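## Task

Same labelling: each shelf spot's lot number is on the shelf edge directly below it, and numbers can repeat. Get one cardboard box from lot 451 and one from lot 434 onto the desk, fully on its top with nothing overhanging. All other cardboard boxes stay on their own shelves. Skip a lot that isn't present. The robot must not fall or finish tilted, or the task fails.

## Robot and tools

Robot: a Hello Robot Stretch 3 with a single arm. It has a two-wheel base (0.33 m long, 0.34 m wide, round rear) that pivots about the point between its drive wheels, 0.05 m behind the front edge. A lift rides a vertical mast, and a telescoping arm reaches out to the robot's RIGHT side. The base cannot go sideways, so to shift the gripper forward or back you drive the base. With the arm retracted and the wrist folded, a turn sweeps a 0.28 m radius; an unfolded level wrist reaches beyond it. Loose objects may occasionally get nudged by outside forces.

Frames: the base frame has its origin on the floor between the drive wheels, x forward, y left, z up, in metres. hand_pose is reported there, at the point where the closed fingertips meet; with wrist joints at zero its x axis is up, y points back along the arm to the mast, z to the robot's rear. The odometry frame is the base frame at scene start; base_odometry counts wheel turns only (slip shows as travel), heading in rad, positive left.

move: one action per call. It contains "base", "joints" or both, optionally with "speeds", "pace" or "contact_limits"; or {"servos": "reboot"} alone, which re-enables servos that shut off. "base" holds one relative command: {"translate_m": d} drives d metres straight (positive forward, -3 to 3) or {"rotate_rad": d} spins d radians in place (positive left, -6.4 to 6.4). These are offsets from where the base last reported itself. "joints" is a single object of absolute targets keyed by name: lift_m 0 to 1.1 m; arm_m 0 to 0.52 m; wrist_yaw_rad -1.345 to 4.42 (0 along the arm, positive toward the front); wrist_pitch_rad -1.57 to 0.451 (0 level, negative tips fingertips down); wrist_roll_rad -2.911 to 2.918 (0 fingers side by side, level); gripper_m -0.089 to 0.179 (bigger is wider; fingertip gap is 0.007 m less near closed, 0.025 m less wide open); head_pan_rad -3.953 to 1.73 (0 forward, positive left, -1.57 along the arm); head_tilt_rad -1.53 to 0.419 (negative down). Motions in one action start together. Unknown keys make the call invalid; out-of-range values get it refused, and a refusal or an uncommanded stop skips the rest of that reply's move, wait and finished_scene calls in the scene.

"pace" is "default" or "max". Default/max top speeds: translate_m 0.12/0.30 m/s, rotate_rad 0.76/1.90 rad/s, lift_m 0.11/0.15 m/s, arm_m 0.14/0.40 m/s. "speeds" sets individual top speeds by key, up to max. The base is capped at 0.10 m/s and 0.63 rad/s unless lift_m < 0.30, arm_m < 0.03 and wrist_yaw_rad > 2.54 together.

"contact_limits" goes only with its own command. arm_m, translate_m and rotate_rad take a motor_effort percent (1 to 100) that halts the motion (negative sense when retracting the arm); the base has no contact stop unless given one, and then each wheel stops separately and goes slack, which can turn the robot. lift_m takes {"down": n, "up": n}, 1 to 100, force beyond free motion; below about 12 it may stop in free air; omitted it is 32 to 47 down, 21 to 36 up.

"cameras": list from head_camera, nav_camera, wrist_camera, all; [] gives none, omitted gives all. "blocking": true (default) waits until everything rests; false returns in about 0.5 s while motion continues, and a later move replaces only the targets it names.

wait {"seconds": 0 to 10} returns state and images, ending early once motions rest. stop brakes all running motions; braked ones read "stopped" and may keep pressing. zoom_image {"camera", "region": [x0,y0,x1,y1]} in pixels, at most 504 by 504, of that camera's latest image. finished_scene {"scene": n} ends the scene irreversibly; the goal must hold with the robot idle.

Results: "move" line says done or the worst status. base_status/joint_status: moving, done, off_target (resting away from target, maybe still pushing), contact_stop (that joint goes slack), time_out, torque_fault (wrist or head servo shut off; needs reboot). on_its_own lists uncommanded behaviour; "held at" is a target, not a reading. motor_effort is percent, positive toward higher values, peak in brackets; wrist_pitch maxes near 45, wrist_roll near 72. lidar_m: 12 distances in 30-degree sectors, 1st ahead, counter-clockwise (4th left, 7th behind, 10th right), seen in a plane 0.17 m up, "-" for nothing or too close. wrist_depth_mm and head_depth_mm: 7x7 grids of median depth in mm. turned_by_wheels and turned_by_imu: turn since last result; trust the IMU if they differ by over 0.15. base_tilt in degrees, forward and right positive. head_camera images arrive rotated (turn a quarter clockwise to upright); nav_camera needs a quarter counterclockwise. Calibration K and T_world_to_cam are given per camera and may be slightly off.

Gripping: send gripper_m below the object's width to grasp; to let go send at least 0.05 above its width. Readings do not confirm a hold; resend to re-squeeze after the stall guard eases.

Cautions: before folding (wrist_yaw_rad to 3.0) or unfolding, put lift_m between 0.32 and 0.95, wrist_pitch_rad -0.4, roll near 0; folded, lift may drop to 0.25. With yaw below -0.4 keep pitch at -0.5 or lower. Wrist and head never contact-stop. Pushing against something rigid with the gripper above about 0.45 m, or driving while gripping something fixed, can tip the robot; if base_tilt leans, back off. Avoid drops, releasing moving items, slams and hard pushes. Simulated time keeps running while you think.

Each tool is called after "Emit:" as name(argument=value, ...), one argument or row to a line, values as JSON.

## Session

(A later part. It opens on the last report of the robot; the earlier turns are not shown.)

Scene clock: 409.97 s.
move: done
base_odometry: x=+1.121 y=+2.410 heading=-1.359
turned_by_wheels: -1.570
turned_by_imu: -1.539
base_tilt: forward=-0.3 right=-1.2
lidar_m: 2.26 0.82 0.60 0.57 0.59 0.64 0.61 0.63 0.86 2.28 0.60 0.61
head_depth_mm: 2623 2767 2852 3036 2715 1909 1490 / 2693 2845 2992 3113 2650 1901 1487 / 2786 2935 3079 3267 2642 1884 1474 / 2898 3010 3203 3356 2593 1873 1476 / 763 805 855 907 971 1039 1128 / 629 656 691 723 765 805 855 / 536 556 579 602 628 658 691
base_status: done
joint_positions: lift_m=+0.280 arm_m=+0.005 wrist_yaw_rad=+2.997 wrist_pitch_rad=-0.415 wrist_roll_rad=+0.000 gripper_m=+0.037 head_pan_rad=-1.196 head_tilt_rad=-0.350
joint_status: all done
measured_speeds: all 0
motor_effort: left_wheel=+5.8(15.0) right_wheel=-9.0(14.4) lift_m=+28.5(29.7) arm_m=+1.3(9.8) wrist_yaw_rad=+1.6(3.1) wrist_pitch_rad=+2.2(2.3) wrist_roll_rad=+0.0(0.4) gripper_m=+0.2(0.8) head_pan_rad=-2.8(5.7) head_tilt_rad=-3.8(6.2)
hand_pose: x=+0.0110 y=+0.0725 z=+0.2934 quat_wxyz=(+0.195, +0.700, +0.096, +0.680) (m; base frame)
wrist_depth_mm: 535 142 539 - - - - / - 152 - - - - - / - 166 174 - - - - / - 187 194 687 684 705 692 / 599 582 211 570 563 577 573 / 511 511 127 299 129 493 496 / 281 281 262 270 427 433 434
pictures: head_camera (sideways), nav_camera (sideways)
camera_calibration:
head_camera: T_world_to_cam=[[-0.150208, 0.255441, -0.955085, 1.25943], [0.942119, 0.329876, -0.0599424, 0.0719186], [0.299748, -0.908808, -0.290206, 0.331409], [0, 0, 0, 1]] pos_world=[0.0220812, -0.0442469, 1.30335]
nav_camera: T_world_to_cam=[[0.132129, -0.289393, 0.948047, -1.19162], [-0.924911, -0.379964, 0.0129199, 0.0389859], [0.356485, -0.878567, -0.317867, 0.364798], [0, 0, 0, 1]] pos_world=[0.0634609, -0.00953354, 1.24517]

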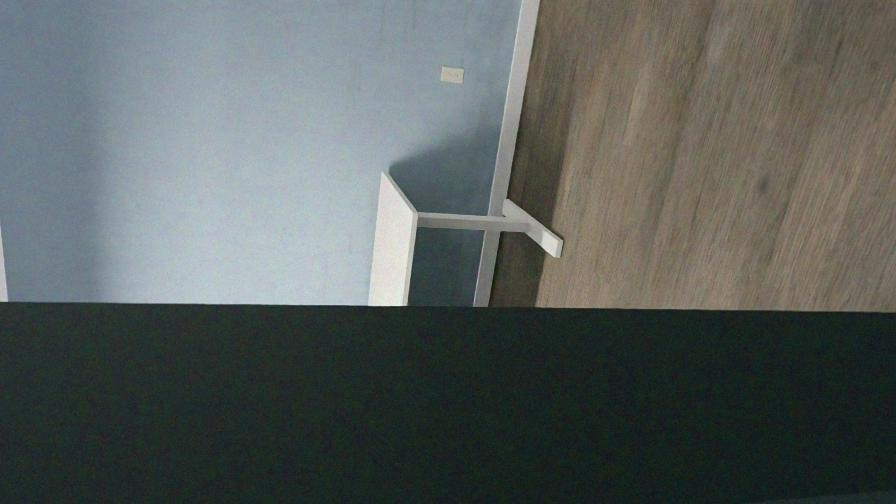

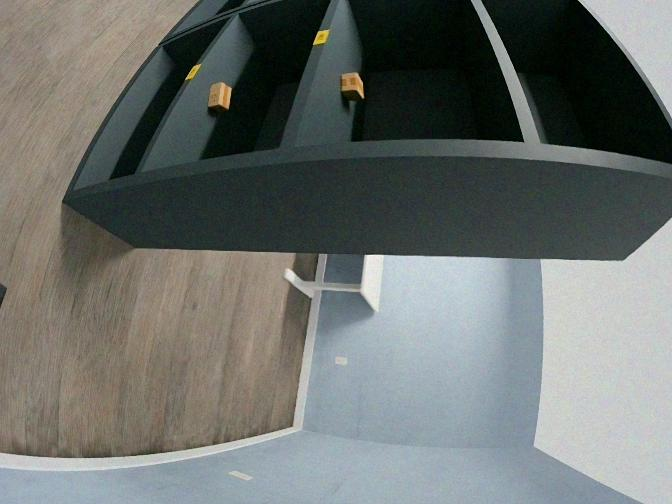

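Emit:
move(
  base={"translate_m": 1.1},
  joints={"head_pan_rad": -0.9, "head_tilt_rad": -0.3},
  pace="max",
  cameras=["head_camera","nav_camera"],
)

Emit:
zoom_image(
  camera="head_camera",
  region=[320, 0, 820, 300],
)

Emit:
zoom_image(
  camera="head_camera",
  region=[320, 250, 720, 500],
)

Scene clock: 424.20 s.
move: done
base_odometry: x=+1.352 y=+1.335 heading=-1.359
turned_by_wheels: +0.000
turned_by_imu: +0.000
base_tilt: forward=-0.3 right=-1.3
lidar_m: 2.10 0.84 0.61 0.58 0.61 0.82 1.70 0.77 0.90 0.77 0.46 1.20
head_depth_mm: 361 417 467 522 595 504 721 / 378 390 407 427 453 472 540 / 405 422 445 468 489 508 534 / 927 678 1024 1046 672 568 857 / 1012 695 1119 1142 707 1095 913 / 1109 715 1232 1242 747 1182 907 / 1131 745 1221 1208 827 1171 933
base_status: done
joint_positions: lift_m=+0.280 arm_m=+0.005 wrist_yaw_rad=+2.998 wrist_pitch_rad=-0.415 wrist_roll_rad=+0.000 gripper_m=+0.037 head_pan_rad=-0.898 head_tilt_rad=-0.299
joint_status: all done
measured_speeds: all 0
motor_effort: left_wheel=+5.3(15.5) right_wheel=-1.3(10.7) lift_m=+27.2(28.6) arm_m=-6.0(13.5) wrist_yaw_rad=+1.9(3.6) wrist_pitch_rad=+2.3(2.4) wrist_roll_rad=+0.1(0.3) gripper_m=+0.3(1.1) head_pan_rad=-1.4(3.7) head_tilt_rad=+4.3(6.2)
hand_pose: x=+0.0110 y=+0.0725 z=+0.2934 quat_wxyz=(+0.195, +0.700, +0.096, +0.680) (m; base frame)
wrist_depth_mm: 534 142 - - - - - / - 151 - - - - - / - 166 172 - - - - / - 187 193 683 705 708 696 / 601 577 212 570 564 578 581 / 516 509 127 299 128 498 489 / 283 279 261 271 425 432 432
pictures: head_camera (sideways), nav_camera (sideways)
camera_calibration:
head_camera: T_world_to_cam=[[-0.188311, 0.162197, -0.968623, 1.2773], [0.805777, 0.589376, -0.0579599, 0.0702265], [0.561482, -0.791409, -0.24168, 0.266684], [0, 0, 0, 1]] pos_world=[0.0342037, -0.0375079, 1.30574]
nav_camera: T_world_to_cam=[[0.181255, -0.200289, 0.962824, -1.21128], [-0.773239, -0.633967, 0.0136854, 0.0370289], [0.607658, -0.746974, -0.269781, 0.300635], [0, 0, 0, 1]] pos_world=[0.0655005, 0.00543399, 1.24685]

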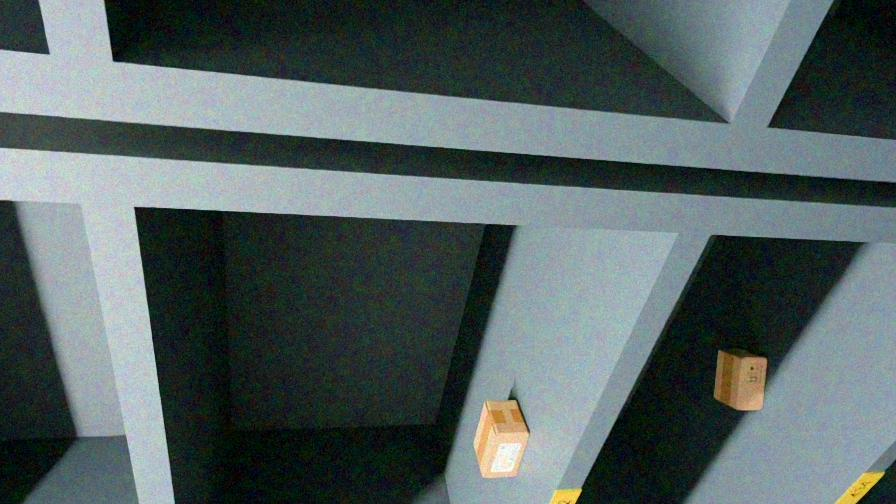

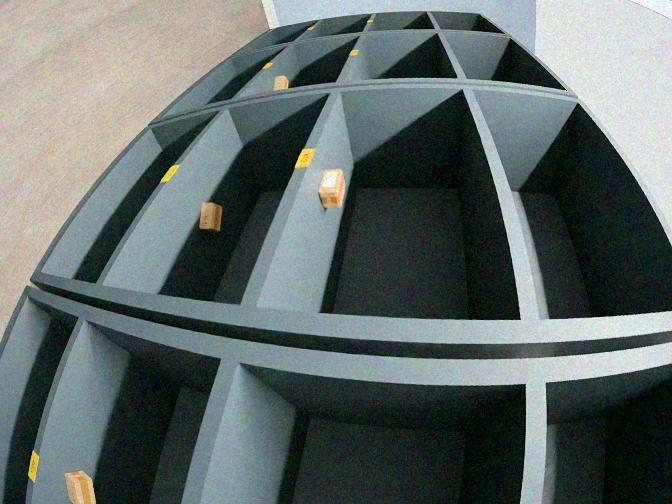

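Scaled by 1.008 from the camera's 896x504 image, which has a finer 1280x720 frame.

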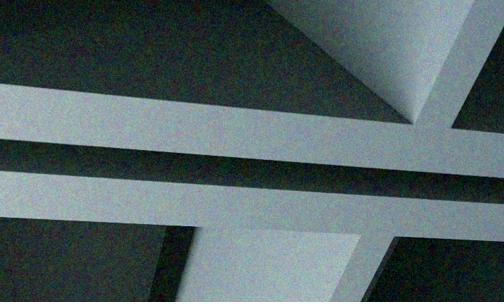

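Scaled by 1.260 from the camera's 896x504 image, which has a finer 1280x720 frame.

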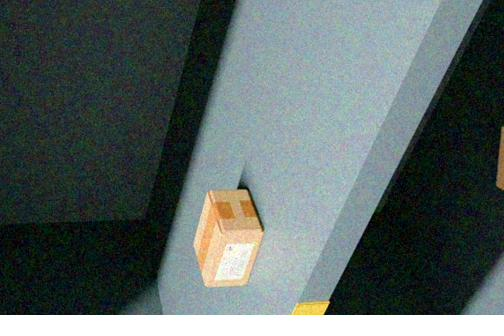

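Emit:
move(
  joints={"head_pan_rad": -0.5, "head_tilt_rad": -0.35},
  pace="max",
  cameras=["head_camera"],
)

Emit:
zoom_image(
  camera="head_camera",
  region=[450, 50, 850, 400],
)

Emit:
zoom_image(
  camera="head_camera",
  region=[280, 300, 680, 500],
)

Scene clock: 432.23 s.
move: done
base_odometry: x=+1.352 y=+1.335 heading=-1.359
turned_by_wheels: +0.000
turned_by_imu: +0.000
base_tilt: forward=-0.3 right=-1.1
lidar_m: 2.10 0.84 0.61 0.59 0.61 0.82 1.70 0.77 0.90 0.77 0.46 1.20
head_depth_mm: 946 911 1049 1032 667 1022 890 / 1093 937 1201 1116 661 1094 884 / 1149 972 1295 1109 796 1086 881 / 1085 1092 1221 1096 1364 1124 1304 / 1023 1063 1146 1190 1296 1336 1386 / 1612 1815 1966 2027 1745 1755 1464 / 1742 1847 1955 2782 2308 1863 1453
base_status: not commanded
joint_positions: lift_m=+0.280 arm_m=+0.005 wrist_yaw_rad=+2.998 wrist_pitch_rad=-0.415 wrist_roll_rad=+0.000 gripper_m=+0.037 head_pan_rad=-0.495 head_tilt_rad=-0.346
joint_status: all done
measured_speeds: all 0
motor_effort: left_wheel=+4.4(5.5) right_wheel=-1.9(1.9) lift_m=+26.7(27.1) arm_m=-1.3(2.3) wrist_yaw_rad=+1.1(2.4) wrist_pitch_rad=+2.1(2.3) wrist_roll_rad=-0.2(0.3) gripper_m=+0.2(1.2) head_pan_rad=+3.1(5.3) head_tilt_rad=-3.4(6.2)
hand_pose: x=+0.0110 y=+0.0725 z=+0.2934 quat_wxyz=(+0.195, +0.700, +0.096, +0.680) (m; base frame)
wrist_depth_mm: 531 141 - - - - - / - 152 - - - - - / - 165 172 - - - - / - 187 194 685 709 690 691 / 603 579 212 566 563 584 576 / 516 512 127 301 129 497 489 / 279 280 262 270 425 435 432
pictures: head_camera (sideways)
camera_calibration:
head_camera: T_world_to_cam=[[-0.276304, 0.0964961, -0.956214, 1.26168], [0.50719, 0.859758, -0.0597936, 0.0743858], [0.816342, -0.501503, -0.286497, 0.323448], [0, 0, 0, 1]] pos_world=[0.0468369, -0.0234912, 1.30355]

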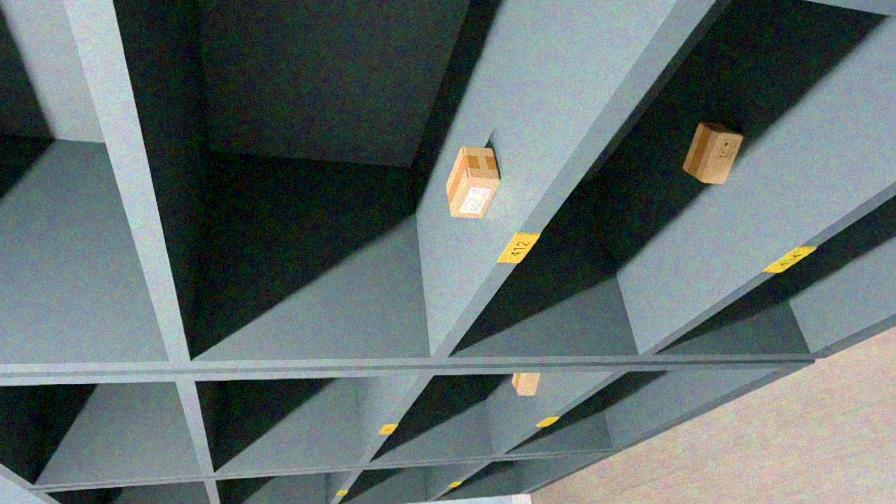

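Scaled by 1.260 from the camera's 896x504 image, which has a finer 1280x720 frame.

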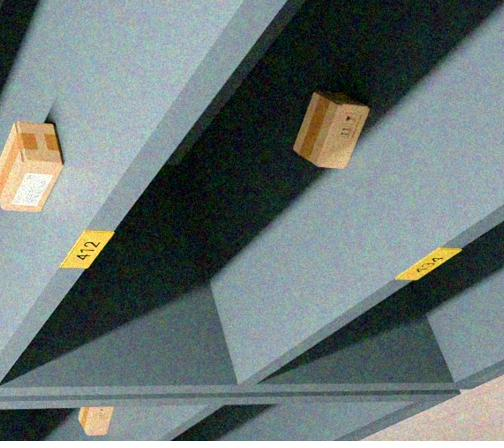

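Scaled by 1.260 from the camera's 896x504 image, which has a finer 1280x720 frame.

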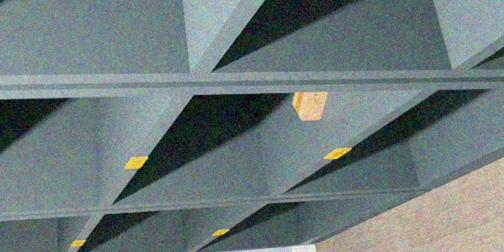

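Emit:
zoom_image(
  camera="head_camera",
  region=[750, 235, 830, 280],
)

Scaled by 6.300 from the camera's 896x504 image, which has a finer 1280x720 frame.

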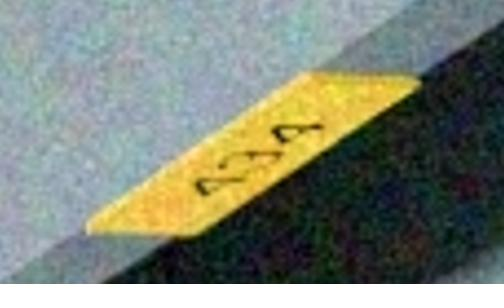

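Emit:
move(
  base={"translate_m": 0.74},
  joints={"lift_m": 0.62, "head_pan_rad": -1.57, "head_tilt_rad": -0.75},
  cameras=[],
)

Emit:
move(
  joints={"wrist_yaw_rad": 0},
  cameras=["wrist_camera","head_camera"],
)

Scene clock: 463.40 s.
move: done
base_odometry: x=+1.507 y=+0.612 heading=-1.359
turned_by_wheels: +0.000
turned_by_imu: +0.001
base_tilt: forward=-0.2 right=-1.2
lidar_m: 2.30 0.85 0.62 0.59 0.61 0.83 2.25 0.61 0.62 0.86 0.57 0.58
head_depth_mm: 711 790 636 513 960 839 1103 / 711 785 631 509 955 834 1113 / 710 783 625 504 944 830 1092 / 708 784 539 500 912 824 1105 / 708 782 579 514 932 818 1081 / 706 783 601 511 929 813 1095 / 709 770 596 504 924 808 1086
base_status: done
joint_positions: lift_m=+0.620 arm_m=+0.005 wrist_yaw_rad=+2.998 wrist_pitch_rad=-0.415 wrist_roll_rad=+0.000 gripper_m=+0.037 head_pan_rad=-1.570 head_tilt_rad=-0.750
joint_status: all done
measured_speeds: all 0
motor_effort: left_wheel=+4.6(12.0) right_wheel=+5.0(10.9) lift_m=+30.4(34.5) arm_m=+13.5(14.0) wrist_yaw_rad=+1.6(3.3) wrist_pitch_rad=+2.3(2.4) wrist_roll_rad=-0.2(0.4) gripper_m=+0.3(1.1) head_pan_rad=+3.6(4.9) head_tilt_rad=+3.0(8.8)
hand_pose: x=+0.0110 y=+0.0725 z=+0.6334 quat_wxyz=(+0.195, +0.700, +0.096, +0.680) (m; base frame)
wrist_depth_mm: 541 142 - - - - - / - 151 - - - - - / - 166 172 - - - - / - 183 191 - - - - / - - 208 149 152 - 988 / - 875 127 858 129 910 882 / 802 799 270 781 767 790 780
pictures: none
No camera images: "cameras" was empty.

Scene clock: 465.90 s.
move: done
base_odometry: x=+1.507 y=+0.612 heading=-1.359
turned_by_wheels: +0.000
turned_by_imu: +0.000
base_tilt: forward=-0.3 right=-1.1
lidar_m: 2.29 0.85 0.62 0.59 0.61 0.83 2.25 0.61 0.62 0.86 0.57 0.58
head_depth_mm: 708 791 639 514 961 838 1101 / 710 785 629 508 955 836 1117 / 710 783 624 505 942 829 1083 / 709 780 539 499 907 806 476 / 706 785 582 514 930 817 1093 / 707 781 601 509 925 813 1099 / 707 770 595 505 921 808 1085
base_status: not commanded
joint_positions: lift_m=+0.620 arm_m=+0.005 wrist_yaw_rad=+0.003 wrist_pitch_rad=-0.415 wrist_roll_rad=+0.000 gripper_m=+0.037 head_pan_rad=-1.570 head_tilt_rad=-0.750
joint_status: all done
measured_speeds: all 0
motor_effort: left_wheel=+5.1(5.2) right_wheel=+5.2(6.2) lift_m=+30.2(31.0) arm_m=+12.9(13.9) wrist_yaw_rad=-3.1(6.0) wrist_pitch_rad=+2.3(2.3) wrist_roll_rad=+0.2(0.3) gripper_m=+0.5(0.9) head_pan_rad=+3.5(4.1) head_tilt_rad=+2.7(3.4)
hand_pose: x=-0.0208 y=-0.3748 z=+0.6334 quat_wxyz=(+0.692, +0.147, -0.691, -0.145) (m; base frame)
wrist_depth_mm: 496 - - - - - 552 / 499 - - - - - 580 / 477 494 489 406 479 479 468 / 391 389 385 382 383 378 376 / 322 321 319 305 304 310 311 / 276 274 126 261 129 266 266 / 455 - 108 272 - 262 262
pictures: head_camera (sideways), wrist_camera
camera_calibration:
head_camera: T_world_to_cam=[[-0.046852, 0.641656, -0.765561, 1.01159], [0.997489, -0.0106965, -0.0700111, 0.0846288], [-0.0531119, -0.766918, -0.639543, 0.788169], [0, 0, 0, 1]] pos_world=[0.00483991, -0.0437278, 1.28443]
wrist_camera: T_world_to_cam=[[-0.998878, -0.0400276, -0.0253078, -0.0131511], [-0.00249992, 0.578228, -0.815872, 0.76601], [0.047291, -0.814893, -0.577679, 0.227687], [0, 0, 0, 1]] pos_world=[-0.021989, -0.257914, 0.756163]

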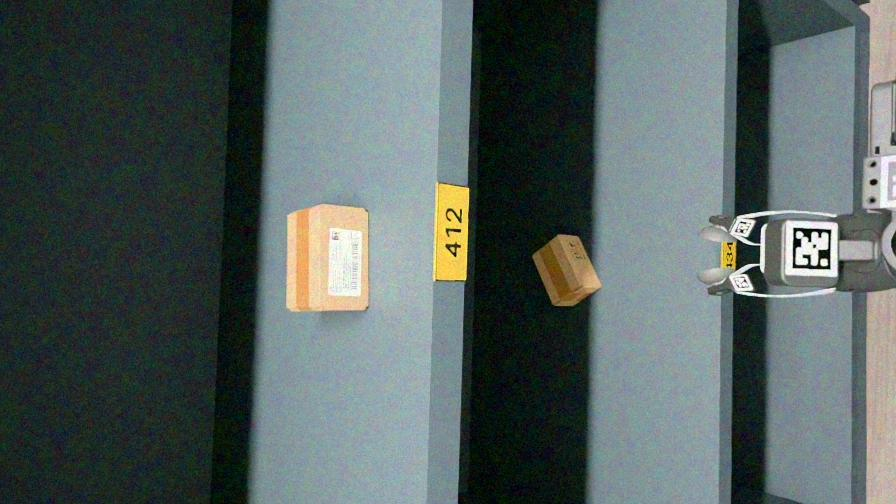

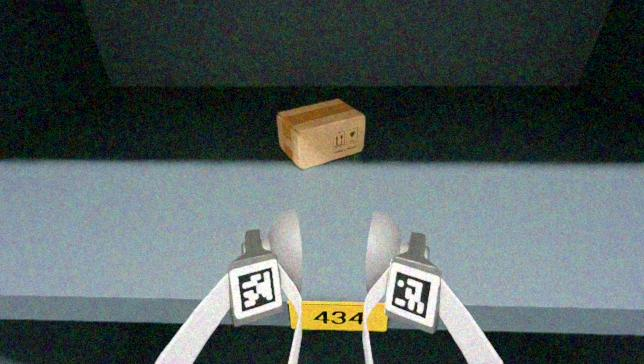

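Emit:
move(
  base={"translate_m": -0.086},
  joints={"wrist_yaw_rad": 0.45, "wrist_pitch_rad": -0.165, "lift_m": 0.61},
  cameras=[],
)

Emit:
move(
  joints={"gripper_m": 0.179},
  cameras=[],
)

Emit:
move(
  joints={"arm_m": 0.18},
  contact_limits={"arm_m": 25},
  cameras=["wrist_camera","head_camera"],
)

Scene clock: 487.47 s.
move: done
base_odometry: x=+1.489 y=+0.696 heading=-1.359
turned_by_wheels: +0.000
turned_by_imu: +0.000
base_tilt: forward=-0.3 right=-1.3
lidar_m: 1.56 0.85 0.62 0.59 0.61 0.83 2.24 0.60 0.55 0.87 0.68 0.63
head_depth_mm: 709 790 636 513 905 830 1028 / 709 787 630 508 954 834 1106 / 711 785 623 505 945 829 1087 / 708 784 617 519 934 824 1059 / 708 784 538 513 899 818 473 / 709 779 538 510 925 812 1090 / 709 767 595 504 921 807 1082
base_status: done
joint_positions: lift_m=+0.610 arm_m=+0.005 wrist_yaw_rad=+0.447 wrist_pitch_rad=-0.188 wrist_roll_rad=+0.000 gripper_m=+0.037 head_pan_rad=-1.570 head_tilt_rad=-0.750
joint_status: all done
measured_speeds: all 0
motor_effort: left_wheel=-2.8(9.5) right_wheel=-10.3(13.5) lift_m=+23.8(30.0) arm_m=+11.8(13.0) wrist_yaw_rad=+2.1(6.4) wrist_pitch_rad=+3.7(6.0) wrist_roll_rad=+0.0(0.4) gripper_m=+0.5(0.9) head_pan_rad=+3.6(3.9) head_tilt_rad=+2.4(3.6)
hand_pose: x=+0.0854 y=-0.3730 z=+0.6772 quat_wxyz=(+0.702, +0.221, -0.671, +0.091) (m; base frame)
wrist_depth_mm: 384 462 - - - - - / 387 471 - - - - - / 399 472 - - - - - / 414 486 - 544 - 535 - / 434 456 453 434 393 450 448 / 469 383 126 342 129 355 357 / - - 296 295 286 296 293
pictures: none
No camera images: "cameras" was empty.

Scene clock: 489.43 s.
move: done
base_odometry: x=+1.489 y=+0.696 heading=-1.359
turned_by_wheels: +0.000
turned_by_imu: +0.000
base_tilt: forward=-0.2 right=-1.1
lidar_m: 1.55 0.85 0.61 0.59 0.61 0.83 2.24 0.60 0.55 0.87 0.68 0.63
head_depth_mm: 712 788 637 513 905 830 1023 / 710 787 632 508 953 833 1102 / 709 784 623 503 946 827 1090 / 709 784 615 518 937 822 1064 / 708 781 538 514 894 820 473 / 706 779 537 509 925 814 1073 / 707 766 596 504 920 789 1084
base_status: not commanded
joint_positions: lift_m=+0.610 arm_m=+0.005 wrist_yaw_rad=+0.447 wrist_pitch_rad=-0.188 wrist_roll_rad=+0.000 gripper_m=+0.179 head_pan_rad=-1.570 head_tilt_rad=-0.750
joint_status: all done
measured_speeds: all 0
motor_effort: left_wheel=-2.7(3.2) right_wheel=-9.6(11.0) lift_m=+23.4(23.9) arm_m=+11.3(12.7) wrist_yaw_rad=+2.1(3.2) wrist_pitch_rad=+3.7(3.8) wrist_roll_rad=-0.3(0.4) gripper_m=+0.5(84.5) head_pan_rad=+3.4(3.9) head_tilt_rad=+2.3(3.3)
hand_pose: x=+0.0854 y=-0.3730 z=+0.6772 quat_wxyz=(+0.702, +0.221, -0.671, +0.091) (m; base frame)
wrist_depth_mm: 383 463 - - - - - / 384 471 - - - - - / 400 471 - - - - - / 414 488 - 542 - 536 - / 429 456 455 453 405 451 451 / 123 339 360 357 357 357 356 / - 489 319 295 295 284 105
pictures: none
No camera images: "cameras" was empty.

Scene clock: 491.97 s.
move: done
base_odometry: x=+1.489 y=+0.696 heading=-1.359
turned_by_wheels: +0.000
turned_by_imu: +0.000
base_tilt: forward=-0.5 right=-1.2
lidar_m: 1.55 0.85 0.62 0.59 0.61 0.83 2.25 0.59 0.55 0.87 0.68 0.63
head_depth_mm: 712 790 635 513 905 828 1027 / 708 786 631 509 951 811 423 / 709 784 621 505 945 505 1088 / 708 783 616 519 916 542 1103 / 708 782 537 514 896 797 1097 / 705 781 535 508 927 814 1094 / 707 770 594 503 921 809 1089
base_status: not commanded
joint_positions: lift_m=+0.610 arm_m=+0.180 wrist_yaw_rad=+0.447 wrist_pitch_rad=-0.187 wrist_roll_rad=+0.000 gripper_m=+0.179 head_pan_rad=-1.570 head_tilt_rad=-0.750
joint_status: all done
measured_speeds: all 0
motor_effort: left_wheel=-3.0(3.2) right_wheel=-10.0(10.7) lift_m=+23.0(24.4) arm_m=+13.0(15.9) wrist_yaw_rad=+1.5(3.4) wrist_pitch_rad=+3.6(3.8) wrist_roll_rad=+0.1(0.3) gripper_m=+0.5(1.1) head_pan_rad=+3.1(3.7) head_tilt_rad=+2.2(3.2)
contact_limits: arm_m 25 (drawing in: default 31, maximum 55; extending or still: default 40, maximum 69)
hand_pose: x=+0.0854 y=-0.5480 z=+0.6774 quat_wxyz=(+0.702, +0.221, -0.671, +0.091) (m; base frame)
wrist_depth_mm: 384 463 - - - - - / 387 469 - - - - - / 400 475 - - - - - / 410 489 544 543 - - - / 413 453 455 455 452 424 - / 118 332 358 342 294 357 353 / 277 287 296 276 258 285 105
pictures: head_camera (sideways), wrist_camera
camera_calibration:
head_camera: T_world_to_cam=[[-0.046852, 0.641656, -0.765561, 1.01159], [0.997489, -0.0106965, -0.0700111, 0.0846288], [-0.0531119, -0.766918, -0.639543, 0.788169], [0, 0, 0, 1]] pos_world=[0.00483991, -0.0437278, 1.28443]
wrist_camera: T_world_to_cam=[[-0.882795, -0.469475, -0.0163387, -0.164144], [-0.164529, 0.341583, -0.925339, 0.860588], [0.440004, -0.814196, -0.37879, -0.0609823], [0, 0, 0, 1]] pos_world=[0.023519, -0.420675, 0.770554]

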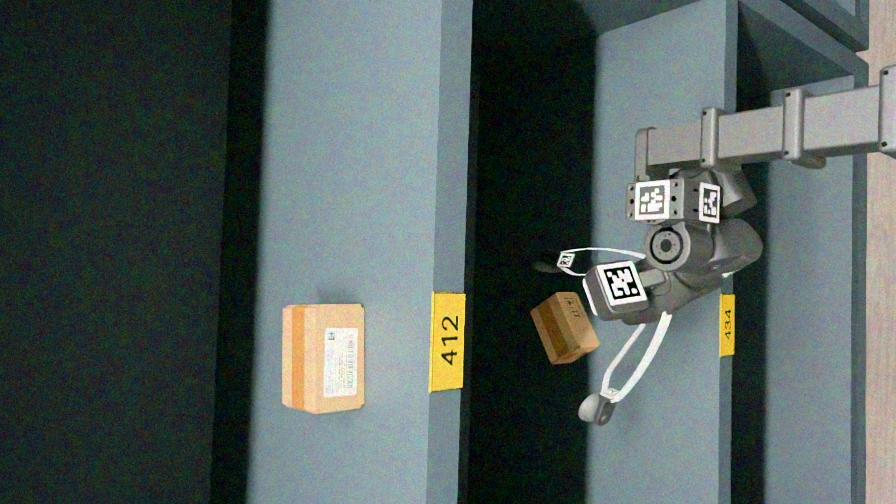

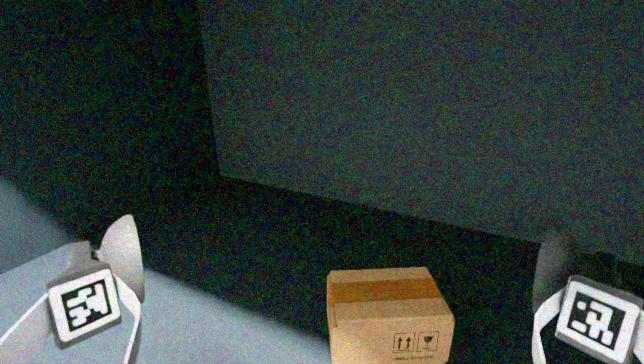

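Emit:
move(
  joints={"arm_m": 0.264},
  contact_limits={"arm_m": 25},
  cameras=[],
)

Emit:
move(
  joints={"lift_m": 0.53},
  contact_limits={"lift_m": {"down": 14}},
  cameras=["wrist_camera"],
)

Scene clock: 501.27 s.
move: done
base_odometry: x=+1.489 y=+0.696 heading=-1.359
turned_by_wheels: +0.000
turned_by_imu: +0.000
base_tilt: forward=-0.3 right=-1.1
lidar_m: 1.56 0.85 0.61 0.59 0.61 0.83 2.24 0.60 0.55 0.87 0.68 0.63
head_depth_mm: 711 789 636 513 903 824 1026 / 710 785 630 507 955 777 416 / 709 782 624 503 583 601 1086 / 710 783 617 519 651 803 1105 / 708 782 537 514 870 817 1099 / 710 778 537 508 901 812 1091 / 706 771 595 503 919 807 1082
base_status: not commanded
joint_positions: lift_m=+0.610 arm_m=+0.264 wrist_yaw_rad=+0.447 wrist_pitch_rad=-0.187 wrist_roll_rad=+0.000 gripper_m=+0.179 head_pan_rad=-1.570 head_tilt_rad=-0.750
joint_status: all done
measured_speeds: all 0
motor_effort: left_wheel=-2.5(3.2) right_wheel=-10.0(10.6) lift_m=+23.4(24.3) arm_m=+12.7(14.8) wrist_yaw_rad=+2.1(3.4) wrist_pitch_rad=+3.6(3.7) wrist_roll_rad=+0.1(0.3) gripper_m=+0.6(1.2) head_pan_rad=+3.1(3.6) head_tilt_rad=+2.3(2.9)
contact_limits: arm_m 25 (drawing in: default 31, maximum 55; extending or still: default 40, maximum 69)
hand_pose: x=+0.0854 y=-0.6320 z=+0.6774 quat_wxyz=(+0.702, +0.221, -0.671, +0.091) (m; base frame)
wrist_depth_mm: 383 451 - - - - - / 385 471 - - - - - / 400 480 - - - - - / 410 483 - - - - - / 409 453 454 426 405 - - / 119 331 356 355 355 353 - / 279 285 295 233 294 283 105
pictures: none
No camera images: "cameras" was empty.

Scene clock: 502.83 s.
move: done
base_odometry: x=+1.489 y=+0.696 heading=-1.359
turned_by_wheels: +0.000
turned_by_imu: +0.000
base_tilt: forward=-0.2 right=-1.2
lidar_m: 1.55 0.85 0.61 0.59 0.61 0.83 2.24 0.60 0.55 0.87 0.68 0.63
head_depth_mm: 711 787 637 513 904 827 1025 / 709 783 629 508 951 833 1094 / 710 784 622 504 945 602 1062 / 709 787 616 518 909 766 1102 / 708 784 538 514 894 820 1095 / 708 779 536 508 924 814 1092 / 708 769 594 504 919 807 1083
base_status: not commanded
joint_positions: lift_m=+0.530 arm_m=+0.264 wrist_yaw_rad=+0.447 wrist_pitch_rad=-0.186 wrist_roll_rad=+0.000 gripper_m=+0.179 head_pan_rad=-1.570 head_tilt_rad=-0.750
joint_status: all done
measured_speeds: all 0
motor_effort: left_wheel=-2.8(3.6) right_wheel=-9.8(11.0) lift_m=+22.8(26.5) arm_m=+12.2(13.8) wrist_yaw_rad=+2.2(4.2) wrist_pitch_rad=+3.5(3.6) wrist_roll_rad=-0.2(0.3) gripper_m=+0.5(1.1) head_pan_rad=+3.3(3.7) head_tilt_rad=+2.5(3.4)
contact_limits: arm_m 25 (drawing in: default 31, maximum 55; extending or still: default 40, maximum 69); lift_m down 14 (down: maximum 72; up: maximum 65)
hand_pose: x=+0.0854 y=-0.6320 z=+0.5975 quat_wxyz=(+0.701, +0.220, -0.672, +0.092) (m; base frame)
wrist_depth_mm: 383 451 - - - - - / 388 469 - - - - - / 402 481 - - - - - / 386 410 408 381 376 - - / 301 286 300 203 296 296 296 / - 145 226 160 167 234 233 / 184 196 189 156 161 187 105
pictures: wrist_camera
camera_calibration:
wrist_camera: T_world_to_cam=[[-0.882765, -0.469532, -0.0163054, -0.204938], [-0.164393, 0.341214, -0.925499, 0.815267], [0.440115, -0.814317, -0.378399, -0.159973], [0, 0, 0, 1]] pos_world=[0.0235187, -0.504674, 0.690653]

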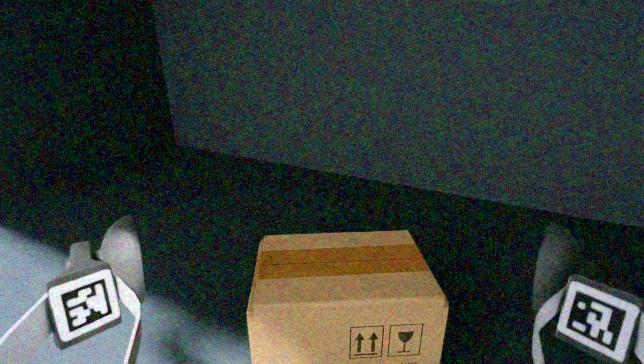

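Emit:
move(
  joints={"lift_m": 0.497},
  contact_limits={"lift_m": {"down": 14}},
  cameras=[],
)

Emit:
move(
  joints={"gripper_m": 0.04},
  cameras=["wrist_camera"],
)

Emit:
move(
  joints={"lift_m": 0.6},
  cameras=["wrist_camera"],
)

Emit:
move(
  joints={"arm_m": 0.005},
  cameras=["wrist_camera","head_camera"],
)

Scene clock: 513.97 s.
move: done
base_odometry: x=+1.489 y=+0.696 heading=-1.359
turned_by_wheels: +0.000
turned_by_imu: +0.000
base_tilt: forward=-0.2 right=-1.1
lidar_m: 1.55 0.85 0.62 0.59 0.61 0.83 2.25 0.60 0.55 0.86 0.68 0.63
head_depth_mm: 708 790 636 513 905 827 1026 / 710 783 630 510 953 831 1095 / 709 785 621 503 946 635 563 / 711 783 615 519 938 701 1104 / 709 784 538 514 894 802 1095 / 708 779 536 508 930 813 1091 / 709 769 595 504 921 808 1088
base_status: not commanded
joint_positions: lift_m=+0.497 arm_m=+0.264 wrist_yaw_rad=+0.447 wrist_pitch_rad=-0.186 wrist_roll_rad=+0.000 gripper_m=+0.179 head_pan_rad=-1.570 head_tilt_rad=-0.750
joint_status: all done
measured_speeds: all 0
motor_effort: left_wheel=-2.7(3.3) right_wheel=-10.2(10.7) lift_m=+23.0(25.4) arm_m=+11.7(12.8) wrist_yaw_rad=+1.9(3.3) wrist_pitch_rad=+3.5(3.6) wrist_roll_rad=-0.1(0.3) gripper_m=+0.7(1.1) head_pan_rad=+3.1(3.5) head_tilt_rad=+2.1(3.0)
contact_limits: arm_m 25 (drawing in: default 31, maximum 55; extending or still: default 40, maximum 69); lift_m down 14 (down: maximum 72; up: maximum 65)
hand_pose: x=+0.0854 y=-0.6320 z=+0.5646 quat_wxyz=(+0.701, +0.220, -0.672, +0.092) (m; base frame)
wrist_depth_mm: 382 455 - - - - - / 388 467 - - - - - / 401 459 451 - - - - / 325 322 320 189 299 297 294 / 250 224 213 139 142 235 245 / 123 144 179 145 148 185 184 / 145 149 152 151 153 152 105
pictures: none
No camera images: "cameras" was empty.

Scene clock: 515.90 s.
move: done
base_odometry: x=+1.489 y=+0.696 heading=-1.359
turned_by_wheels: +0.000
turned_by_imu: +0.000
base_tilt: forward=-0.4 right=-1.2
lidar_m: 1.55 0.85 0.62 0.59 0.61 0.83 2.24 0.60 0.55 0.87 0.68 0.63
head_depth_mm: 711 789 636 512 904 831 1029 / 709 786 629 508 955 834 1095 / 707 784 622 503 948 634 565 / 708 785 615 518 937 701 1102 / 709 784 538 513 892 803 1099 / 706 780 535 509 921 813 1095 / 706 767 594 505 923 806 1083
base_status: not commanded
joint_positions: lift_m=+0.497 arm_m=+0.264 wrist_yaw_rad=+0.447 wrist_pitch_rad=-0.186 wrist_roll_rad=+0.000 gripper_m=+0.041 head_pan_rad=-1.570 head_tilt_rad=-0.750
joint_status: all done
measured_speeds: all 0
motor_effort: left_wheel=-2.8(3.2) right_wheel=-10.1(10.8) lift_m=+22.7(23.9) arm_m=+11.4(12.2) wrist_yaw_rad=+1.5(3.7) wrist_pitch_rad=+3.3(3.6) wrist_roll_rad=-0.2(0.3) gripper_m=-16.8(89.6) head_pan_rad=+3.0(3.8) head_tilt_rad=+2.4(2.7)
contact_limits: arm_m 25 (drawing in: default 31, maximum 55; extending or still: default 40, maximum 69); lift_m down 14 (down: maximum 72; up: maximum 65)
hand_pose: x=+0.0856 y=-0.6320 z=+0.5647 quat_wxyz=(+0.701, +0.220, -0.672, +0.092) (m; base frame)
wrist_depth_mm: 383 452 - - - - - / 385 469 - - - - - / 402 457 457 - - - - / 326 324 322 190 297 296 295 / 237 238 141 142 145 234 233 / 188 187 143 148 145 185 185 / 154 144 149 154 153 123 153
pictures: wrist_camera
camera_calibration:
wrist_camera: T_world_to_cam=[[-0.882581, -0.469878, -0.0163, -0.205659], [-0.164295, 0.340712, -0.925701, 0.784602], [0.44052, -0.814328, -0.377904, -0.172801], [0, 0, 0, 1]] pos_world=[0.0235181, -0.504674, 0.657653]

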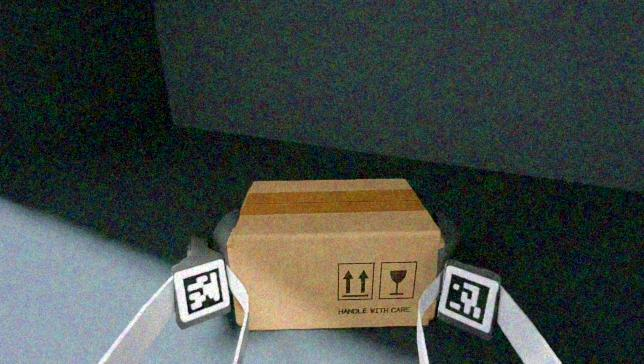

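Scene clock: 517.67 s.
move: done
base_odometry: x=+1.489 y=+0.696 heading=-1.359
turned_by_wheels: +0.000
turned_by_imu: +0.000
base_tilt: forward=-0.4 right=-1.2
lidar_m: 1.56 0.85 0.62 0.59 0.61 0.83 2.25 0.59 0.55 0.87 0.68 0.63
head_depth_mm: 709 790 636 513 906 828 1030 / 710 784 630 508 952 792 433 / 709 783 622 503 593 604 1089 / 707 781 615 519 659 803 1099 / 708 784 537 514 831 818 1099 / 707 780 535 508 924 813 1091 / 707 769 596 504 919 810 1089
base_status: not commanded
joint_positions: lift_m=+0.600 arm_m=+0.264 wrist_yaw_rad=+0.447 wrist_pitch_rad=-0.190 wrist_roll_rad=+0.000 gripper_m=+0.041 head_pan_rad=-1.570 head_tilt_rad=-0.750
joint_status: all done
measured_speeds: all 0
motor_effort: left_wheel=-2.5(3.2) right_wheel=-9.8(10.6) lift_m=+31.6(34.1) arm_m=+10.8(11.8) wrist_yaw_rad=+1.5(2.9) wrist_pitch_rad=+4.0(4.3) wrist_roll_rad=-0.1(0.3) gripper_m=-16.9(17.2) head_pan_rad=+3.1(3.7) head_tilt_rad=+2.0(2.8)
contact_limits: arm_m 25 (drawing in: default 31, maximum 55; extending or still: default 40, maximum 69)
hand_pose: x=+0.0854 y=-0.6318 z=+0.6668 quat_wxyz=(+0.702, +0.222, -0.671, +0.091) (m; base frame)
wrist_depth_mm: 384 450 - - - - - / 386 464 - - - - - / 400 473 - - - - - / 410 484 - 179 - - - / 411 432 142 142 144 - - / 341 342 144 148 145 324 325 / 293 264 263 262 271 123 280
pictures: wrist_camera
camera_calibration:
wrist_camera: T_world_to_cam=[[-0.882608, -0.469824, -0.0163923, -0.203847], [-0.165809, 0.343737, -0.924312, 0.880141], [0.439898, -0.813087, -0.381285, -0.130944], [0, 0, 0, 1]] pos_world=[0.0236198, -0.504777, 0.760256]

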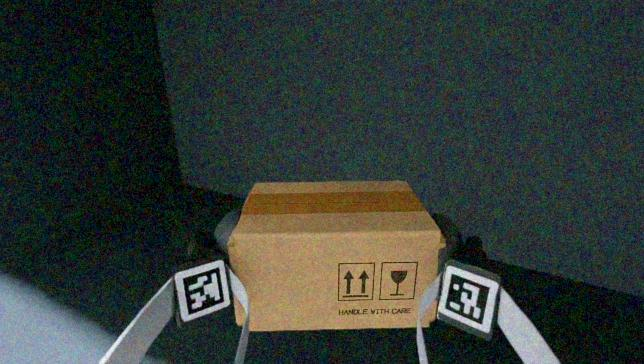

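Scene clock: 520.80 s.
move: done
base_odometry: x=+1.489 y=+0.696 heading=-1.359
turned_by_wheels: +0.000
turned_by_imu: +0.000
base_tilt: forward=-0.2 right=-1.2
lidar_m: 1.55 0.85 0.62 0.59 0.61 0.83 2.25 0.60 0.55 0.87 0.68 0.63
head_depth_mm: 712 788 636 513 903 827 1027 / 711 786 629 509 948 832 1100 / 710 783 622 504 945 830 1106 / 708 783 616 519 937 825 1064 / 708 781 539 514 932 763 487 / 709 780 535 508 930 774 1093 / 709 767 595 505 923 811 1090
base_status: not commanded
joint_positions: lift_m=+0.600 arm_m=+0.005 wrist_yaw_rad=+0.447 wrist_pitch_rad=-0.190 wrist_roll_rad=+0.000 gripper_m=+0.041 head_pan_rad=-1.570 head_tilt_rad=-0.750
joint_status: all done
measured_speeds: all 0
motor_effort: left_wheel=-2.6(3.3) right_wheel=-9.8(10.9) lift_m=+31.4(32.0) arm_m=-12.4(14.7) wrist_yaw_rad=+2.4(3.0) wrist_pitch_rad=+4.1(4.3) wrist_roll_rad=+0.0(0.3) gripper_m=-16.4(17.3) head_pan_rad=+3.1(3.7) head_tilt_rad=+2.0(3.0)
hand_pose: x=+0.0854 y=-0.3728 z=+0.6667 quat_wxyz=(+0.702, +0.222, -0.671, +0.091) (m; base frame)
wrist_depth_mm: 381 460 - - - - - / 385 469 - - - - - / 399 475 - - - - - / 413 491 - 179 515 542 506 / 432 434 142 142 145 429 428 / 477 376 143 148 146 339 339 / - 92 156 266 272 123 280
pictures: head_camera (sideways), wrist_camera
camera_calibration:
head_camera: T_world_to_cam=[[-0.046852, 0.641656, -0.765561, 1.01159], [0.997489, -0.0106965, -0.0700111, 0.0846288], [-0.0531119, -0.766918, -0.639543, 0.788169], [0, 0, 0, 1]] pos_world=[0.00483991, -0.0437278, 1.28443]
wrist_camera: T_world_to_cam=[[-0.882616, -0.469807, -0.0164356, -0.0821254], [-0.165808, 0.343834, -0.924276, 0.79111], [0.439882, -0.813056, -0.381371, 0.0797193], [0, 0, 0, 1]] pos_world=[0.0236198, -0.245777, 0.760256]

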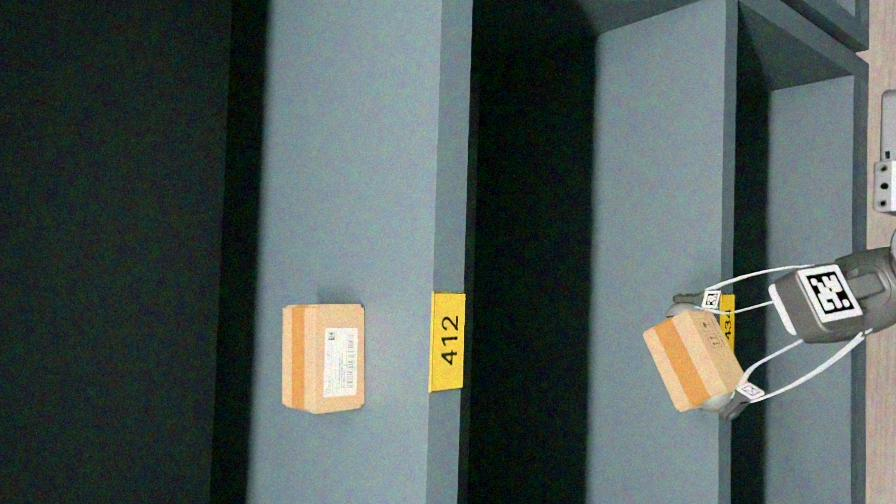

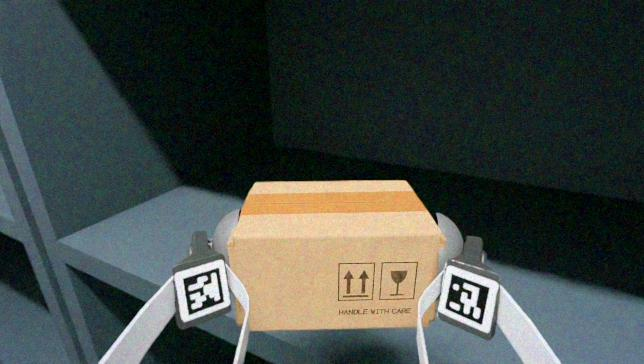

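Emit:
move(
  joints={"wrist_yaw_rad": 1.57, "head_pan_rad": 0},
  cameras=[],
)

Emit:
move(
  base={"translate_m": -0.9},
  cameras=[],
)

Emit:
move(
  base={"translate_m": -0.85},
  cameras=[],
)

Emit:
move(
  base={"rotate_rad": -1.57},
  cameras=["wrist_camera","nav_camera"],
)

Scene clock: 545.30 s.
move: done
base_odometry: x=+1.489 y=+0.696 heading=-1.359
turned_by_wheels: +0.000
turned_by_imu: +0.000
base_tilt: forward=-0.4 right=-1.2
lidar_m: 1.55 0.85 0.62 0.59 0.61 0.83 2.24 0.60 0.55 0.87 0.68 0.63
head_depth_mm: 1199 1311 1452 1240 1458 1210 1077 / 1924 2116 1611 1764 1569 1336 546 / 1997 2258 2459 2006 1609 1345 1155 / 1994 2240 2475 1970 1593 1332 1155 / 1994 2242 2497 1968 1572 1324 1143 / 2002 2249 2399 1952 1564 1319 1131 / 1749 1766 1799 1802 1563 1316 1133
base_status: not commanded
joint_positions: lift_m=+0.600 arm_m=+0.005 wrist_yaw_rad=+1.567 wrist_pitch_rad=-0.190 wrist_roll_rad=+0.000 gripper_m=+0.041 head_pan_rad=+0.008 head_tilt_rad=-0.750
joint_status: all done
measured_speeds: translate_m=+0.000 rotate_rad=+0.000 lift_m=+0.000 arm_m=+0.000 wrist_yaw_rad=+0.000 wrist_pitch_rad=+0.000 wrist_roll_rad=+0.000 head_pan_rad=-0.024 head_tilt_rad=+0.000
motor_effort: left_wheel=-2.8(3.4) right_wheel=-10.1(10.5) lift_m=+27.2(29.0) arm_m=-11.5(13.2) wrist_yaw_rad=+1.9(6.2) wrist_pitch_rad=+4.2(4.2) wrist_roll_rad=-0.2(0.3) gripper_m=-16.6(17.3) head_pan_rad=-3.2(5.4) head_tilt_rad=+1.8(2.8)
hand_pose: x=+0.2257 y=-0.1510 z=+0.6667 quat_wxyz=(+0.546, +0.544, -0.451, +0.449) (m; base frame)
wrist_depth_mm: - - - - - - 352 / - - - - - - 371 / - - - - - 894 390 / - - - - - 468 411 / - - 142 142 145 462 423 / - - 143 148 145 467 366 / - 881 873 887 893 118 498
pictures: none
No camera images: "cameras" was empty.

Scene clock: 555.43 s.
move: done
base_odometry: x=+1.300 y=+1.575 heading=-1.359
turned_by_wheels: +0.000
turned_by_imu: +0.000
base_tilt: forward=-0.4 right=-1.3
lidar_m: 2.34 0.84 0.61 0.58 0.61 0.82 1.46 0.61 0.58 0.88 0.62 0.61
head_depth_mm: 1192 1301 1428 1246 1449 1277 1055 / 1891 2093 1660 1725 1568 1335 546 / 2746 3043 2519 1996 1603 1342 1155 / 2744 3116 2606 1963 1584 1336 1146 / 2760 3060 2599 1970 1574 1322 1144 / 2645 2791 2450 1936 1566 1321 1139 / 1772 1792 1814 1800 1560 1312 1130
base_status: done
joint_positions: lift_m=+0.600 arm_m=+0.005 wrist_yaw_rad=+1.567 wrist_pitch_rad=-0.190 wrist_roll_rad=+0.000 gripper_m=+0.041 head_pan_rad=+0.000 head_tilt_rad=-0.750
joint_status: not commanded
measured_speeds: all 0
motor_effort: left_wheel=-1.3(10.2) right_wheel=-10.3(14.2) lift_m=+23.7(27.5) arm_m=-9.9(12.6) wrist_yaw_rad=+1.9(3.7) wrist_pitch_rad=+4.1(4.3) wrist_roll_rad=+0.0(0.4) gripper_m=-16.5(17.4) head_pan_rad=-2.6(3.9) head_tilt_rad=+2.2(2.7)
hand_pose: x=+0.2257 y=-0.1510 z=+0.6667 quat_wxyz=(+0.546, +0.544, -0.451, +0.449) (m; base frame)
wrist_depth_mm: - - - - - - 345 / - - - - - - 345 / - - - - - - 353 / - - - - - 598 373 / - - 142 142 145 - 392 / - - 143 148 146 - 343 / 839 888 883 869 876 105 -
pictures: none
No camera images: "cameras" was empty.

Scene clock: 565.07 s.
move: done
base_odometry: x=+1.121 y=+2.406 heading=-1.359
turned_by_wheels: +0.000
turned_by_imu: +0.000
base_tilt: forward=-0.4 right=-1.2
lidar_m: 2.25 0.83 0.60 0.58 0.60 0.64 0.61 0.64 0.87 2.31 0.59 0.60
head_depth_mm: 1486 1231 1359 1249 1484 1277 1103 / 1840 2066 1846 1716 1573 1336 547 / 3359 3055 2530 2000 1606 1343 1151 / 3404 3719 2622 1990 1594 1333 1145 / 3417 3596 2597 1956 1590 1326 1143 / 2664 2712 2457 1945 1585 1324 1136 / 1763 1778 1801 1799 1562 1316 1136
base_status: done
joint_positions: lift_m=+0.600 arm_m=+0.005 wrist_yaw_rad=+1.567 wrist_pitch_rad=-0.190 wrist_roll_rad=+0.000 gripper_m=+0.041 head_pan_rad=+0.000 head_tilt_rad=-0.750
joint_status: not commanded
measured_speeds: all 0
motor_effort: left_wheel=-6.2(10.1) right_wheel=-4.9(14.3) lift_m=+25.5(25.7) arm_m=-9.0(10.7) wrist_yaw_rad=+2.6(3.9) wrist_pitch_rad=+4.0(4.3) wrist_roll_rad=-0.2(0.4) gripper_m=-16.6(17.5) head_pan_rad=-3.0(3.7) head_tilt_rad=+2.1(2.6)
hand_pose: x=+0.2257 y=-0.1510 z=+0.6667 quat_wxyz=(+0.546, +0.544, -0.451, +0.449) (m; base frame)
wrist_depth_mm: - - - - - - - / - - - - - - - / - - - - - - - / - - - - - - - / - - 142 142 145 - - / - - 143 148 145 - - / 847 900 889 888 872 105 -
pictures: none
No camera images: "cameras" was empty.

Scene clock: 568.67 s.
move: done
base_odometry: x=+1.121 y=+2.406 heading=-2.928
turned_by_wheels: -1.570
turned_by_imu: -1.545
base_tilt: forward=-0.2 right=-1.2
lidar_m: 2.43 0.59 0.61 2.20 0.82 0.60 0.58 0.60 0.63 0.61 0.64 0.88
head_depth_mm: 1765 1720 1663 1641 1531 1352 1162 / 2555 2526 2360 2016 1599 1349 546 / 2671 2971 2628 1987 1598 1339 1155 / 2680 2996 2623 1976 1595 1330 1148 / 2663 2990 2594 1970 1582 1329 1143 / 2625 2982 2586 1943 1565 1315 1136 / 2585 2917 2533 1922 1293 1259 1129
base_status: done
joint_positions: lift_m=+0.600 arm_m=+0.005 wrist_yaw_rad=+1.567 wrist_pitch_rad=-0.190 wrist_roll_rad=+0.000 gripper_m=+0.041 head_pan_rad=+0.000 head_tilt_rad=-0.750
joint_status: not commanded
measured_speeds: all 0
motor_effort: left_wheel=+8.3(12.4) right_wheel=-10.2(13.7) lift_m=+24.9(26.2) arm_m=-12.7(13.4) wrist_yaw_rad=+2.0(3.5) wrist_pitch_rad=+4.2(4.2) wrist_roll_rad=+0.0(0.3) gripper_m=-16.8(17.3) head_pan_rad=-3.4(3.7) head_tilt_rad=+1.8(2.5)
hand_pose: x=+0.2257 y=-0.1509 z=+0.6667 quat_wxyz=(+0.546, +0.544, -0.451, +0.449) (m; base frame)
wrist_depth_mm: - - - - - - 592 / - - - - - - 591 / - - - - - - 599 / - - - - - - 598 / - - 142 142 144 - 591 / - - 143 148 146 - 590 / - 875 883 877 910 120 591
pictures: nav_camera (sideways), wrist_camera
camera_calibration:
nav_camera: T_world_to_cam=[[0.662019, 0.0170592, 0.749292, -0.935657], [0.0188627, -0.999803, 0.00609685, 0.0420843], [0.749249, 0.0100975, -0.662211, 0.810385], [0, 0, 0, 1]] pos_world=[0.0114488, 0.0498547, 1.23747]
wrist_camera: T_world_to_cam=[[0.0381269, -0.999138, -0.016449, -0.141767], [-0.381746, 0.000649075, -0.924267, 0.735018], [0.92348, 0.0415188, -0.381392, 0.218241], [0, 0, 0, 1]] pos_world=[0.0844547, -0.151183, 0.760256]

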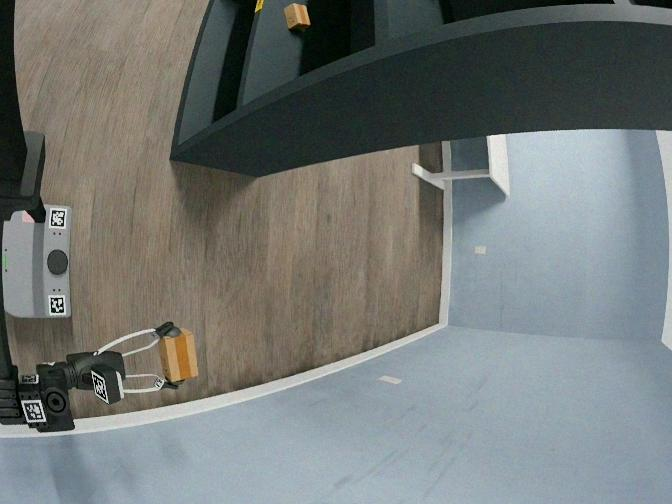

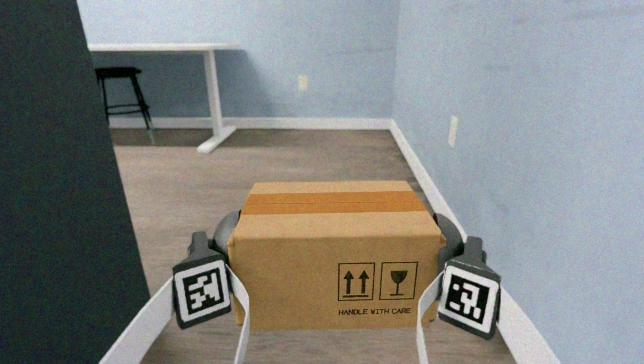

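Emit:
move(
  base={"translate_m": 1.0},
  cameras=[],
)

Emit:
move(
  base={"translate_m": 0.92},
  joints={"lift_m": 0.75},
  cameras=["nav_camera"],
)

Emit:
move(
  base={"rotate_rad": 1.57},
  cameras=["nav_camera"],
)

Scene clock: 588.53 s.
move: done
base_odometry: x=+0.143 y=+2.194 heading=-2.928
turned_by_wheels: +0.000
turned_by_imu: +0.000
base_tilt: forward=-0.2 right=-1.1
lidar_m: 2.18 1.89 2.66 0.42 0.41 0.57 1.57 0.87 0.64 0.62 0.64 0.89
head_depth_mm: 1760 1730 1694 1642 1531 1355 1164 / 1826 2067 2259 1999 1611 1346 546 / 1807 2046 2305 1996 1591 1351 1148 / 1811 2044 2280 1977 1592 1327 1151 / 1807 2034 2310 1962 1596 1324 1139 / 1809 2055 2294 1957 1574 1316 1137 / 1815 2044 2318 1932 1552 1313 1133
base_status: done
joint_positions: lift_m=+0.600 arm_m=+0.005 wrist_yaw_rad=+1.567 wrist_pitch_rad=-0.190 wrist_roll_rad=+0.000 gripper_m=+0.041 head_pan_rad=+0.000 head_tilt_rad=-0.750
joint_status: not commanded
measured_speeds: all 0
motor_effort: left_wheel=+5.7(12.7) right_wheel=+4.5(10.3) lift_m=+27.0(27.6) arm_m=-7.3(11.9) wrist_yaw_rad=+3.1(3.8) wrist_pitch_rad=+4.1(4.3) wrist_roll_rad=-0.3(0.3) gripper_m=-16.4(17.3) head_pan_rad=-2.7(3.5) head_tilt_rad=+2.0(2.4)
hand_pose: x=+0.2257 y=-0.1509 z=+0.6667 quat_wxyz=(+0.546, +0.544, -0.451, +0.449) (m; base frame)
wrist_depth_mm: - - - - - - 607 / - - - - - - 600 / - - - - - - 601 / - - - - - - 600 / - - 142 142 145 - 594 / - - 143 148 146 - 601 / 977 896 880 881 912 121 595
pictures: none
No camera images: "cameras" was empty.

Scene clock: 598.87 s.
move: done
base_odometry: x=-0.756 y=+2.000 heading=-2.928
turned_by_wheels: +0.000
turned_by_imu: +0.000
base_tilt: forward=-0.3 right=-1.1
lidar_m: 1.27 1.13 1.16 3.63 1.43 1.09 2.39 0.88 0.65 0.62 0.65 0.89
head_depth_mm: 1043 1175 1343 1534 1533 1356 439 / 1042 1171 1342 1573 1625 1344 426 / 1043 1173 1344 1584 1604 1344 1133 / 1047 1178 1349 1575 1594 1331 1146 / 1042 1176 1353 1570 1574 1326 1144 / 1046 1181 1349 1586 1579 1315 1140 / 1047 1185 1354 1590 1567 1311 1127
base_status: done
joint_positions: lift_m=+0.750 arm_m=+0.005 wrist_yaw_rad=+1.567 wrist_pitch_rad=-0.190 wrist_roll_rad=+0.000 gripper_m=+0.041 head_pan_rad=+0.000 head_tilt_rad=-0.750
joint_status: all done
measured_speeds: all 0
motor_effort: left_wheel=+3.0(13.3) right_wheel=+6.5(10.3) lift_m=+31.2(34.8) arm_m=-4.1(8.0) wrist_yaw_rad=+0.9(3.4) wrist_pitch_rad=+4.3(4.4) wrist_roll_rad=+0.1(0.4) gripper_m=-16.7(17.6) head_pan_rad=-3.0(3.5) head_tilt_rad=+1.2(2.1)
hand_pose: x=+0.2257 y=-0.1509 z=+0.8166 quat_wxyz=(+0.547, +0.544, -0.451, +0.449) (m; base frame)
wrist_depth_mm: - - - - - - 581 / - - - - - - 586 / - - - - - - 610 / - - - - - - 605 / - - 142 142 145 - 604 / - - 143 148 146 - 602 / - - - - - 120 605
pictures: nav_camera (sideways)
camera_calibration:
nav_camera: T_world_to_cam=[[0.662019, 0.0170592, 0.749292, -0.935657], [0.0188627, -0.999803, 0.00609685, 0.0420843], [0.749249, 0.0100975, -0.662211, 0.810385], [0, 0, 0, 1]] pos_world=[0.0114488, 0.0498547, 1.23747]

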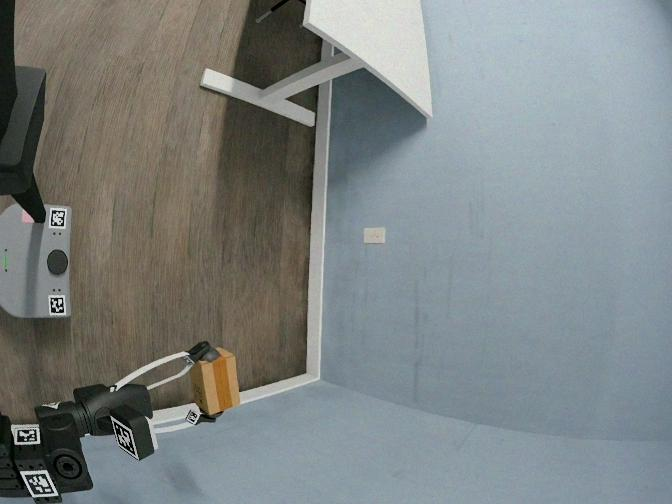

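Scene clock: 602.47 s.
move: done
base_odometry: x=-0.756 y=+2.000 heading=-1.359
turned_by_wheels: +1.570
turned_by_imu: +1.545
base_tilt: forward=-0.3 right=-1.2
lidar_m: 3.62 1.46 1.09 1.48 0.90 0.65 0.62 0.65 0.88 1.27 1.13 1.14
head_depth_mm: 3339 1794 1738 1972 1627 1366 438 / 3305 3492 2713 2023 1618 1343 426 / 3350 3659 2635 1998 1598 1342 1136 / 3212 3494 2606 1966 1598 1336 1147 / 3420 3632 2598 1983 1590 1323 1143 / 3393 3522 2563 1956 1571 1316 1138 / 3023 3048 2543 1952 1564 1307 1133
base_status: done
joint_positions: lift_m=+0.750 arm_m=+0.005 wrist_yaw_rad=+1.567 wrist_pitch_rad=-0.190 wrist_roll_rad=+0.000 gripper_m=+0.041 head_pan_rad=+0.000 head_tilt_rad=-0.750
joint_status: not commanded
measured_speeds: all 0
motor_effort: left_wheel=-8.9(12.5) right_wheel=+8.9(12.3) lift_m=+30.2(32.1) arm_m=-10.7(11.5) wrist_yaw_rad=+1.4(3.8) wrist_pitch_rad=+4.3(4.3) wrist_roll_rad=+0.1(0.3) gripper_m=-16.6(17.2) head_pan_rad=-2.6(3.4) head_tilt_rad=+1.0(2.1)
hand_pose: x=+0.2257 y=-0.1509 z=+0.8166 quat_wxyz=(+0.547, +0.544, -0.451, +0.449) (m; base frame)
wrist_depth_mm: - - - - - - - / - - - - - - - / - - - - - - - / - - - 193 - - - / - - 142 142 145 - - / - - 143 147 146 - - / - - - - - 124 -
pictures: nav_camera (sideways)
camera_calibration:
nav_camera: T_world_to_cam=[[0.662019, 0.0170592, 0.749292, -0.935657], [0.0188627, -0.999803, 0.00609685, 0.0420843], [0.749249, 0.0100975, -0.662211, 0.810385], [0, 0, 0, 1]] pos_world=[0.0114488, 0.0498547, 1.23747]

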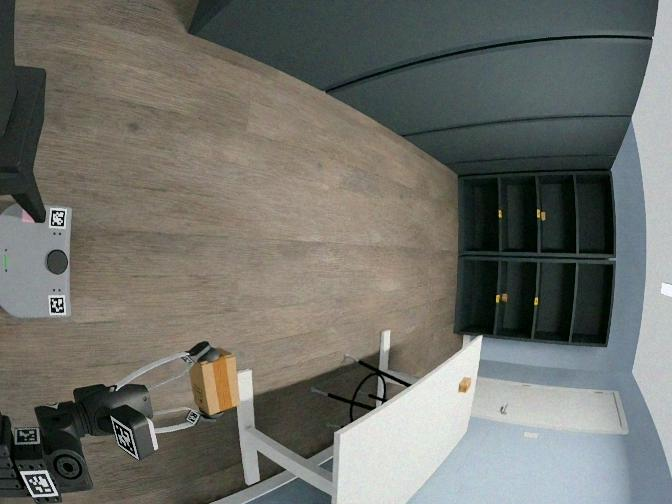

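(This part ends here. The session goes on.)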